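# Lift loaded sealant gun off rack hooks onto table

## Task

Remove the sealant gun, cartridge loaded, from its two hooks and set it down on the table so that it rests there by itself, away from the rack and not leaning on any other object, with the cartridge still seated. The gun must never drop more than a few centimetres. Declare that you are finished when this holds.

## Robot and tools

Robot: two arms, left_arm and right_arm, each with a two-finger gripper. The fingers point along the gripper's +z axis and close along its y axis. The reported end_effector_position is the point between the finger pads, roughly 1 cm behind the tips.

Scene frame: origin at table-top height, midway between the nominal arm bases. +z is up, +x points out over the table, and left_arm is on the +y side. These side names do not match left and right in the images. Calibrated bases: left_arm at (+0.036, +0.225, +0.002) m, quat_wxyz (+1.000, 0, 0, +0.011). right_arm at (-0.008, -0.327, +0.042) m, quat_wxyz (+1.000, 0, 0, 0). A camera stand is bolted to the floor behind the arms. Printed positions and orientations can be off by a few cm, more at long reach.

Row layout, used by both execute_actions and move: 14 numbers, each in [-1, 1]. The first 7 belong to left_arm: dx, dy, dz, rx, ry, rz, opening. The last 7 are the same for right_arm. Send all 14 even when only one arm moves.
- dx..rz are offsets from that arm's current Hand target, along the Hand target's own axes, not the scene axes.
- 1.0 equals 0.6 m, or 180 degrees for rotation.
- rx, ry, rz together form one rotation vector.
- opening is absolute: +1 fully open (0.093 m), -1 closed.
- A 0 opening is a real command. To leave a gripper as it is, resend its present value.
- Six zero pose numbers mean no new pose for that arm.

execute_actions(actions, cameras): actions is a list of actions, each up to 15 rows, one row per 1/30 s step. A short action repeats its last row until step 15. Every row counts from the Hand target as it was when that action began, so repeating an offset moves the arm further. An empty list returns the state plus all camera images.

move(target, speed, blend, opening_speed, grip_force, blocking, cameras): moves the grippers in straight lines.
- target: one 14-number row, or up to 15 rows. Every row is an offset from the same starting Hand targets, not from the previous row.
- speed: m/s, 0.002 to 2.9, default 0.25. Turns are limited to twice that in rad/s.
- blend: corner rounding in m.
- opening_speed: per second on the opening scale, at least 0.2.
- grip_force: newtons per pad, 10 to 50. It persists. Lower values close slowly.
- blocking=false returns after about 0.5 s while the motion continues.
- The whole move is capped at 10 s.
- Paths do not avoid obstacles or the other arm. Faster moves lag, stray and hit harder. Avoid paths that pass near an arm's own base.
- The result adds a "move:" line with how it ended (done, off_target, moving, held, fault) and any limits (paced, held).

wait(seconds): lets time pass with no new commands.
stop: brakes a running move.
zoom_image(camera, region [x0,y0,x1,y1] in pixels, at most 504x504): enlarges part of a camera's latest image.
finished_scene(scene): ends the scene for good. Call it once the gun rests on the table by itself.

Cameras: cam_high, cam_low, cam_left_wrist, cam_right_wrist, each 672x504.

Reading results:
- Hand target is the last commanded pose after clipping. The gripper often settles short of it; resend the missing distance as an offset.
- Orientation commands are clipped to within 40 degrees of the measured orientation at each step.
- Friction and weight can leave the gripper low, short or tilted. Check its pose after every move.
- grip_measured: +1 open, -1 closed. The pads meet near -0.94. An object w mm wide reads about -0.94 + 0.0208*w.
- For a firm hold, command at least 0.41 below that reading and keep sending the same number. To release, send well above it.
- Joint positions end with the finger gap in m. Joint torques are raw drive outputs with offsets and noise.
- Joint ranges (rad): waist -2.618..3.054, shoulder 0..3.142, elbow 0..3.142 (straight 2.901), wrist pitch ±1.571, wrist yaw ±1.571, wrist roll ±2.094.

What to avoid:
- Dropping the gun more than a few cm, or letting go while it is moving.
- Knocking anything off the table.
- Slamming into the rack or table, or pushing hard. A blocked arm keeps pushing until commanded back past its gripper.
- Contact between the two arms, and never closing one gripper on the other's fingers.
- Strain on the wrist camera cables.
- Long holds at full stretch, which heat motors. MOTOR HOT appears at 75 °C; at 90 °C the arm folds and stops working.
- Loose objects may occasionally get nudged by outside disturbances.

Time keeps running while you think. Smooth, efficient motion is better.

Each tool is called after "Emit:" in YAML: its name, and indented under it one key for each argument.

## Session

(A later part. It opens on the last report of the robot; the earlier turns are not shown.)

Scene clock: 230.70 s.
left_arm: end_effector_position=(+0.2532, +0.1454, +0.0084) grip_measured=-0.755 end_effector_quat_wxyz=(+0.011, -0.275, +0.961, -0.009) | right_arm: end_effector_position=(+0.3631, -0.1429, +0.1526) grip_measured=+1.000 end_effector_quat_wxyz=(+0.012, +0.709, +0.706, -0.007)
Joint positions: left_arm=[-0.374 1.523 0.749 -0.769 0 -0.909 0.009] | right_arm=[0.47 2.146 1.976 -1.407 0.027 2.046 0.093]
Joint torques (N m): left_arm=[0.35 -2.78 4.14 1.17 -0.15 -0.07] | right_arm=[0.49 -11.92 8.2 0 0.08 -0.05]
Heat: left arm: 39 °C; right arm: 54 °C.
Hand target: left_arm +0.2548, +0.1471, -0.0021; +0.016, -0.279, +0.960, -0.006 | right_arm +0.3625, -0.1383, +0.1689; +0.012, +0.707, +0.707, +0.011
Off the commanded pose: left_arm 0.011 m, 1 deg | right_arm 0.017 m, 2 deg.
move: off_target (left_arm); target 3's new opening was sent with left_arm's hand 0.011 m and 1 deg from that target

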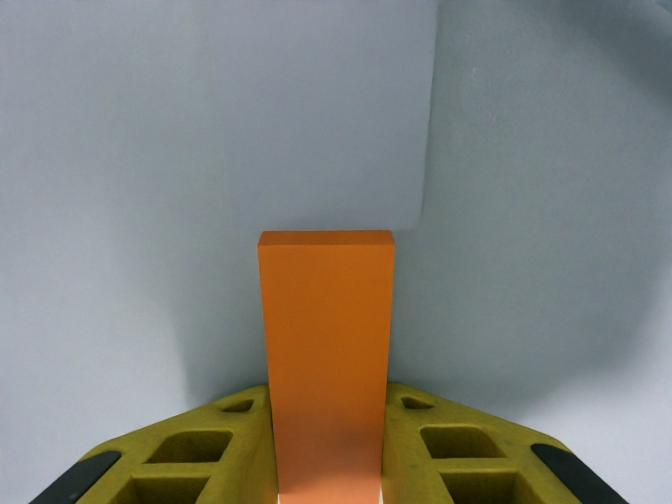

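Emit:
move:
  target:
    - [0.15,0,-0.008,0,0,0,-1,0,0,0,0,0,0,1]
    - [0.15,0,-0.008,0,0,0,0.2,0,0,0,0,0,0,1]
    - [0.15,0,-0.22,0,0,0,0.2,0,0,0,0,0,0,1]
  speed: [0.07,0.07,0.15]
  cameras: ["cam_left_wrist","cam_high","cam_low"]

Emit:
zoom_image:
  camera: "cam_low"
  region: [300, 220, 600, 310]

Emit:
zoom_image:
  camera: "cam_high"
  region: [120, 200, 460, 400]

Scene clock: 239.97 s.
left_arm: end_effector_position=(+0.1727, +0.1012, +0.1188) grip_measured=+0.198 end_effector_quat_wxyz=(+0.008, -0.277, +0.961, +0.002) | right_arm: end_effector_position=(+0.3631, -0.1429, +0.1526) grip_measured=+1.000 end_effector_quat_wxyz=(+0.012, +0.709, +0.706, -0.007)
Joint positions: left_arm=[-0.773 1.228 0.977 -1.315 -0.016 -1.311 0.055] | right_arm=[0.47 2.146 1.976 -1.407 0.027 2.046 0.093]
Joint torques (N m): left_arm=[-0.39 -3.33 9.95 0.31 -0.12 -0.11] | right_arm=[0.46 -11.89 8.21 -0.01 0.07 -0.06]
Heat: left arm: 38 °C; right arm: 54 °C.
Hand target: left_arm +0.1745, +0.0992, +0.1274; +0.015, -0.279, +0.960, -0.006 | right_arm +0.3625, -0.1383, +0.1689; +0.012, +0.707, +0.707, +0.011
Off the commanded pose: left_arm 0.009 m, 1 deg | right_arm 0.017 m, 2 deg.
move: done; target 2's new opening was sent with left_arm's hand 0.018 m and 3 deg from that target
Images, in order (width x height): cam_high 672x504, cam_low 672x504, cam_left_wrist 672x504.

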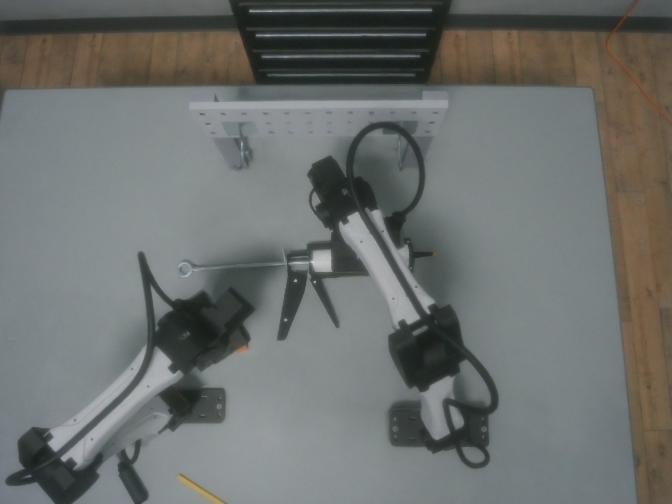

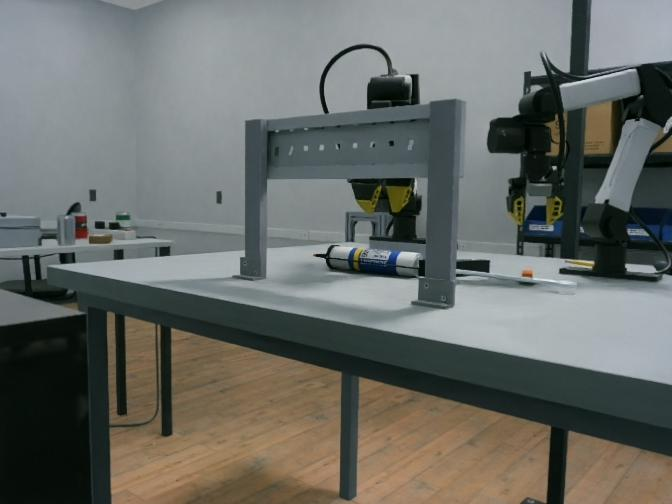

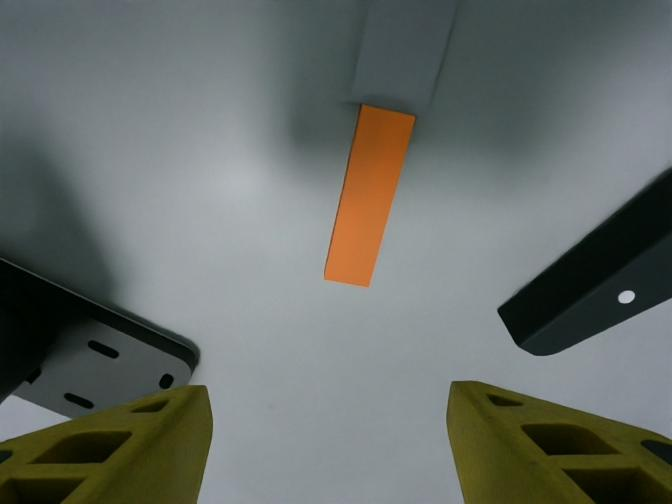

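Scaled by 1.680.

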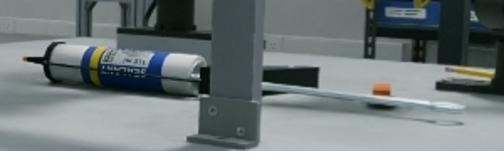

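Scaled by 1.482.

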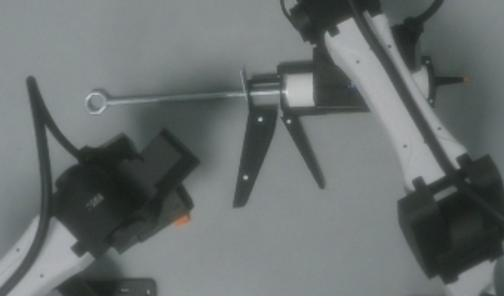

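Emit:
finished_scene:
  scene: 2

The scene is finished: the task was done.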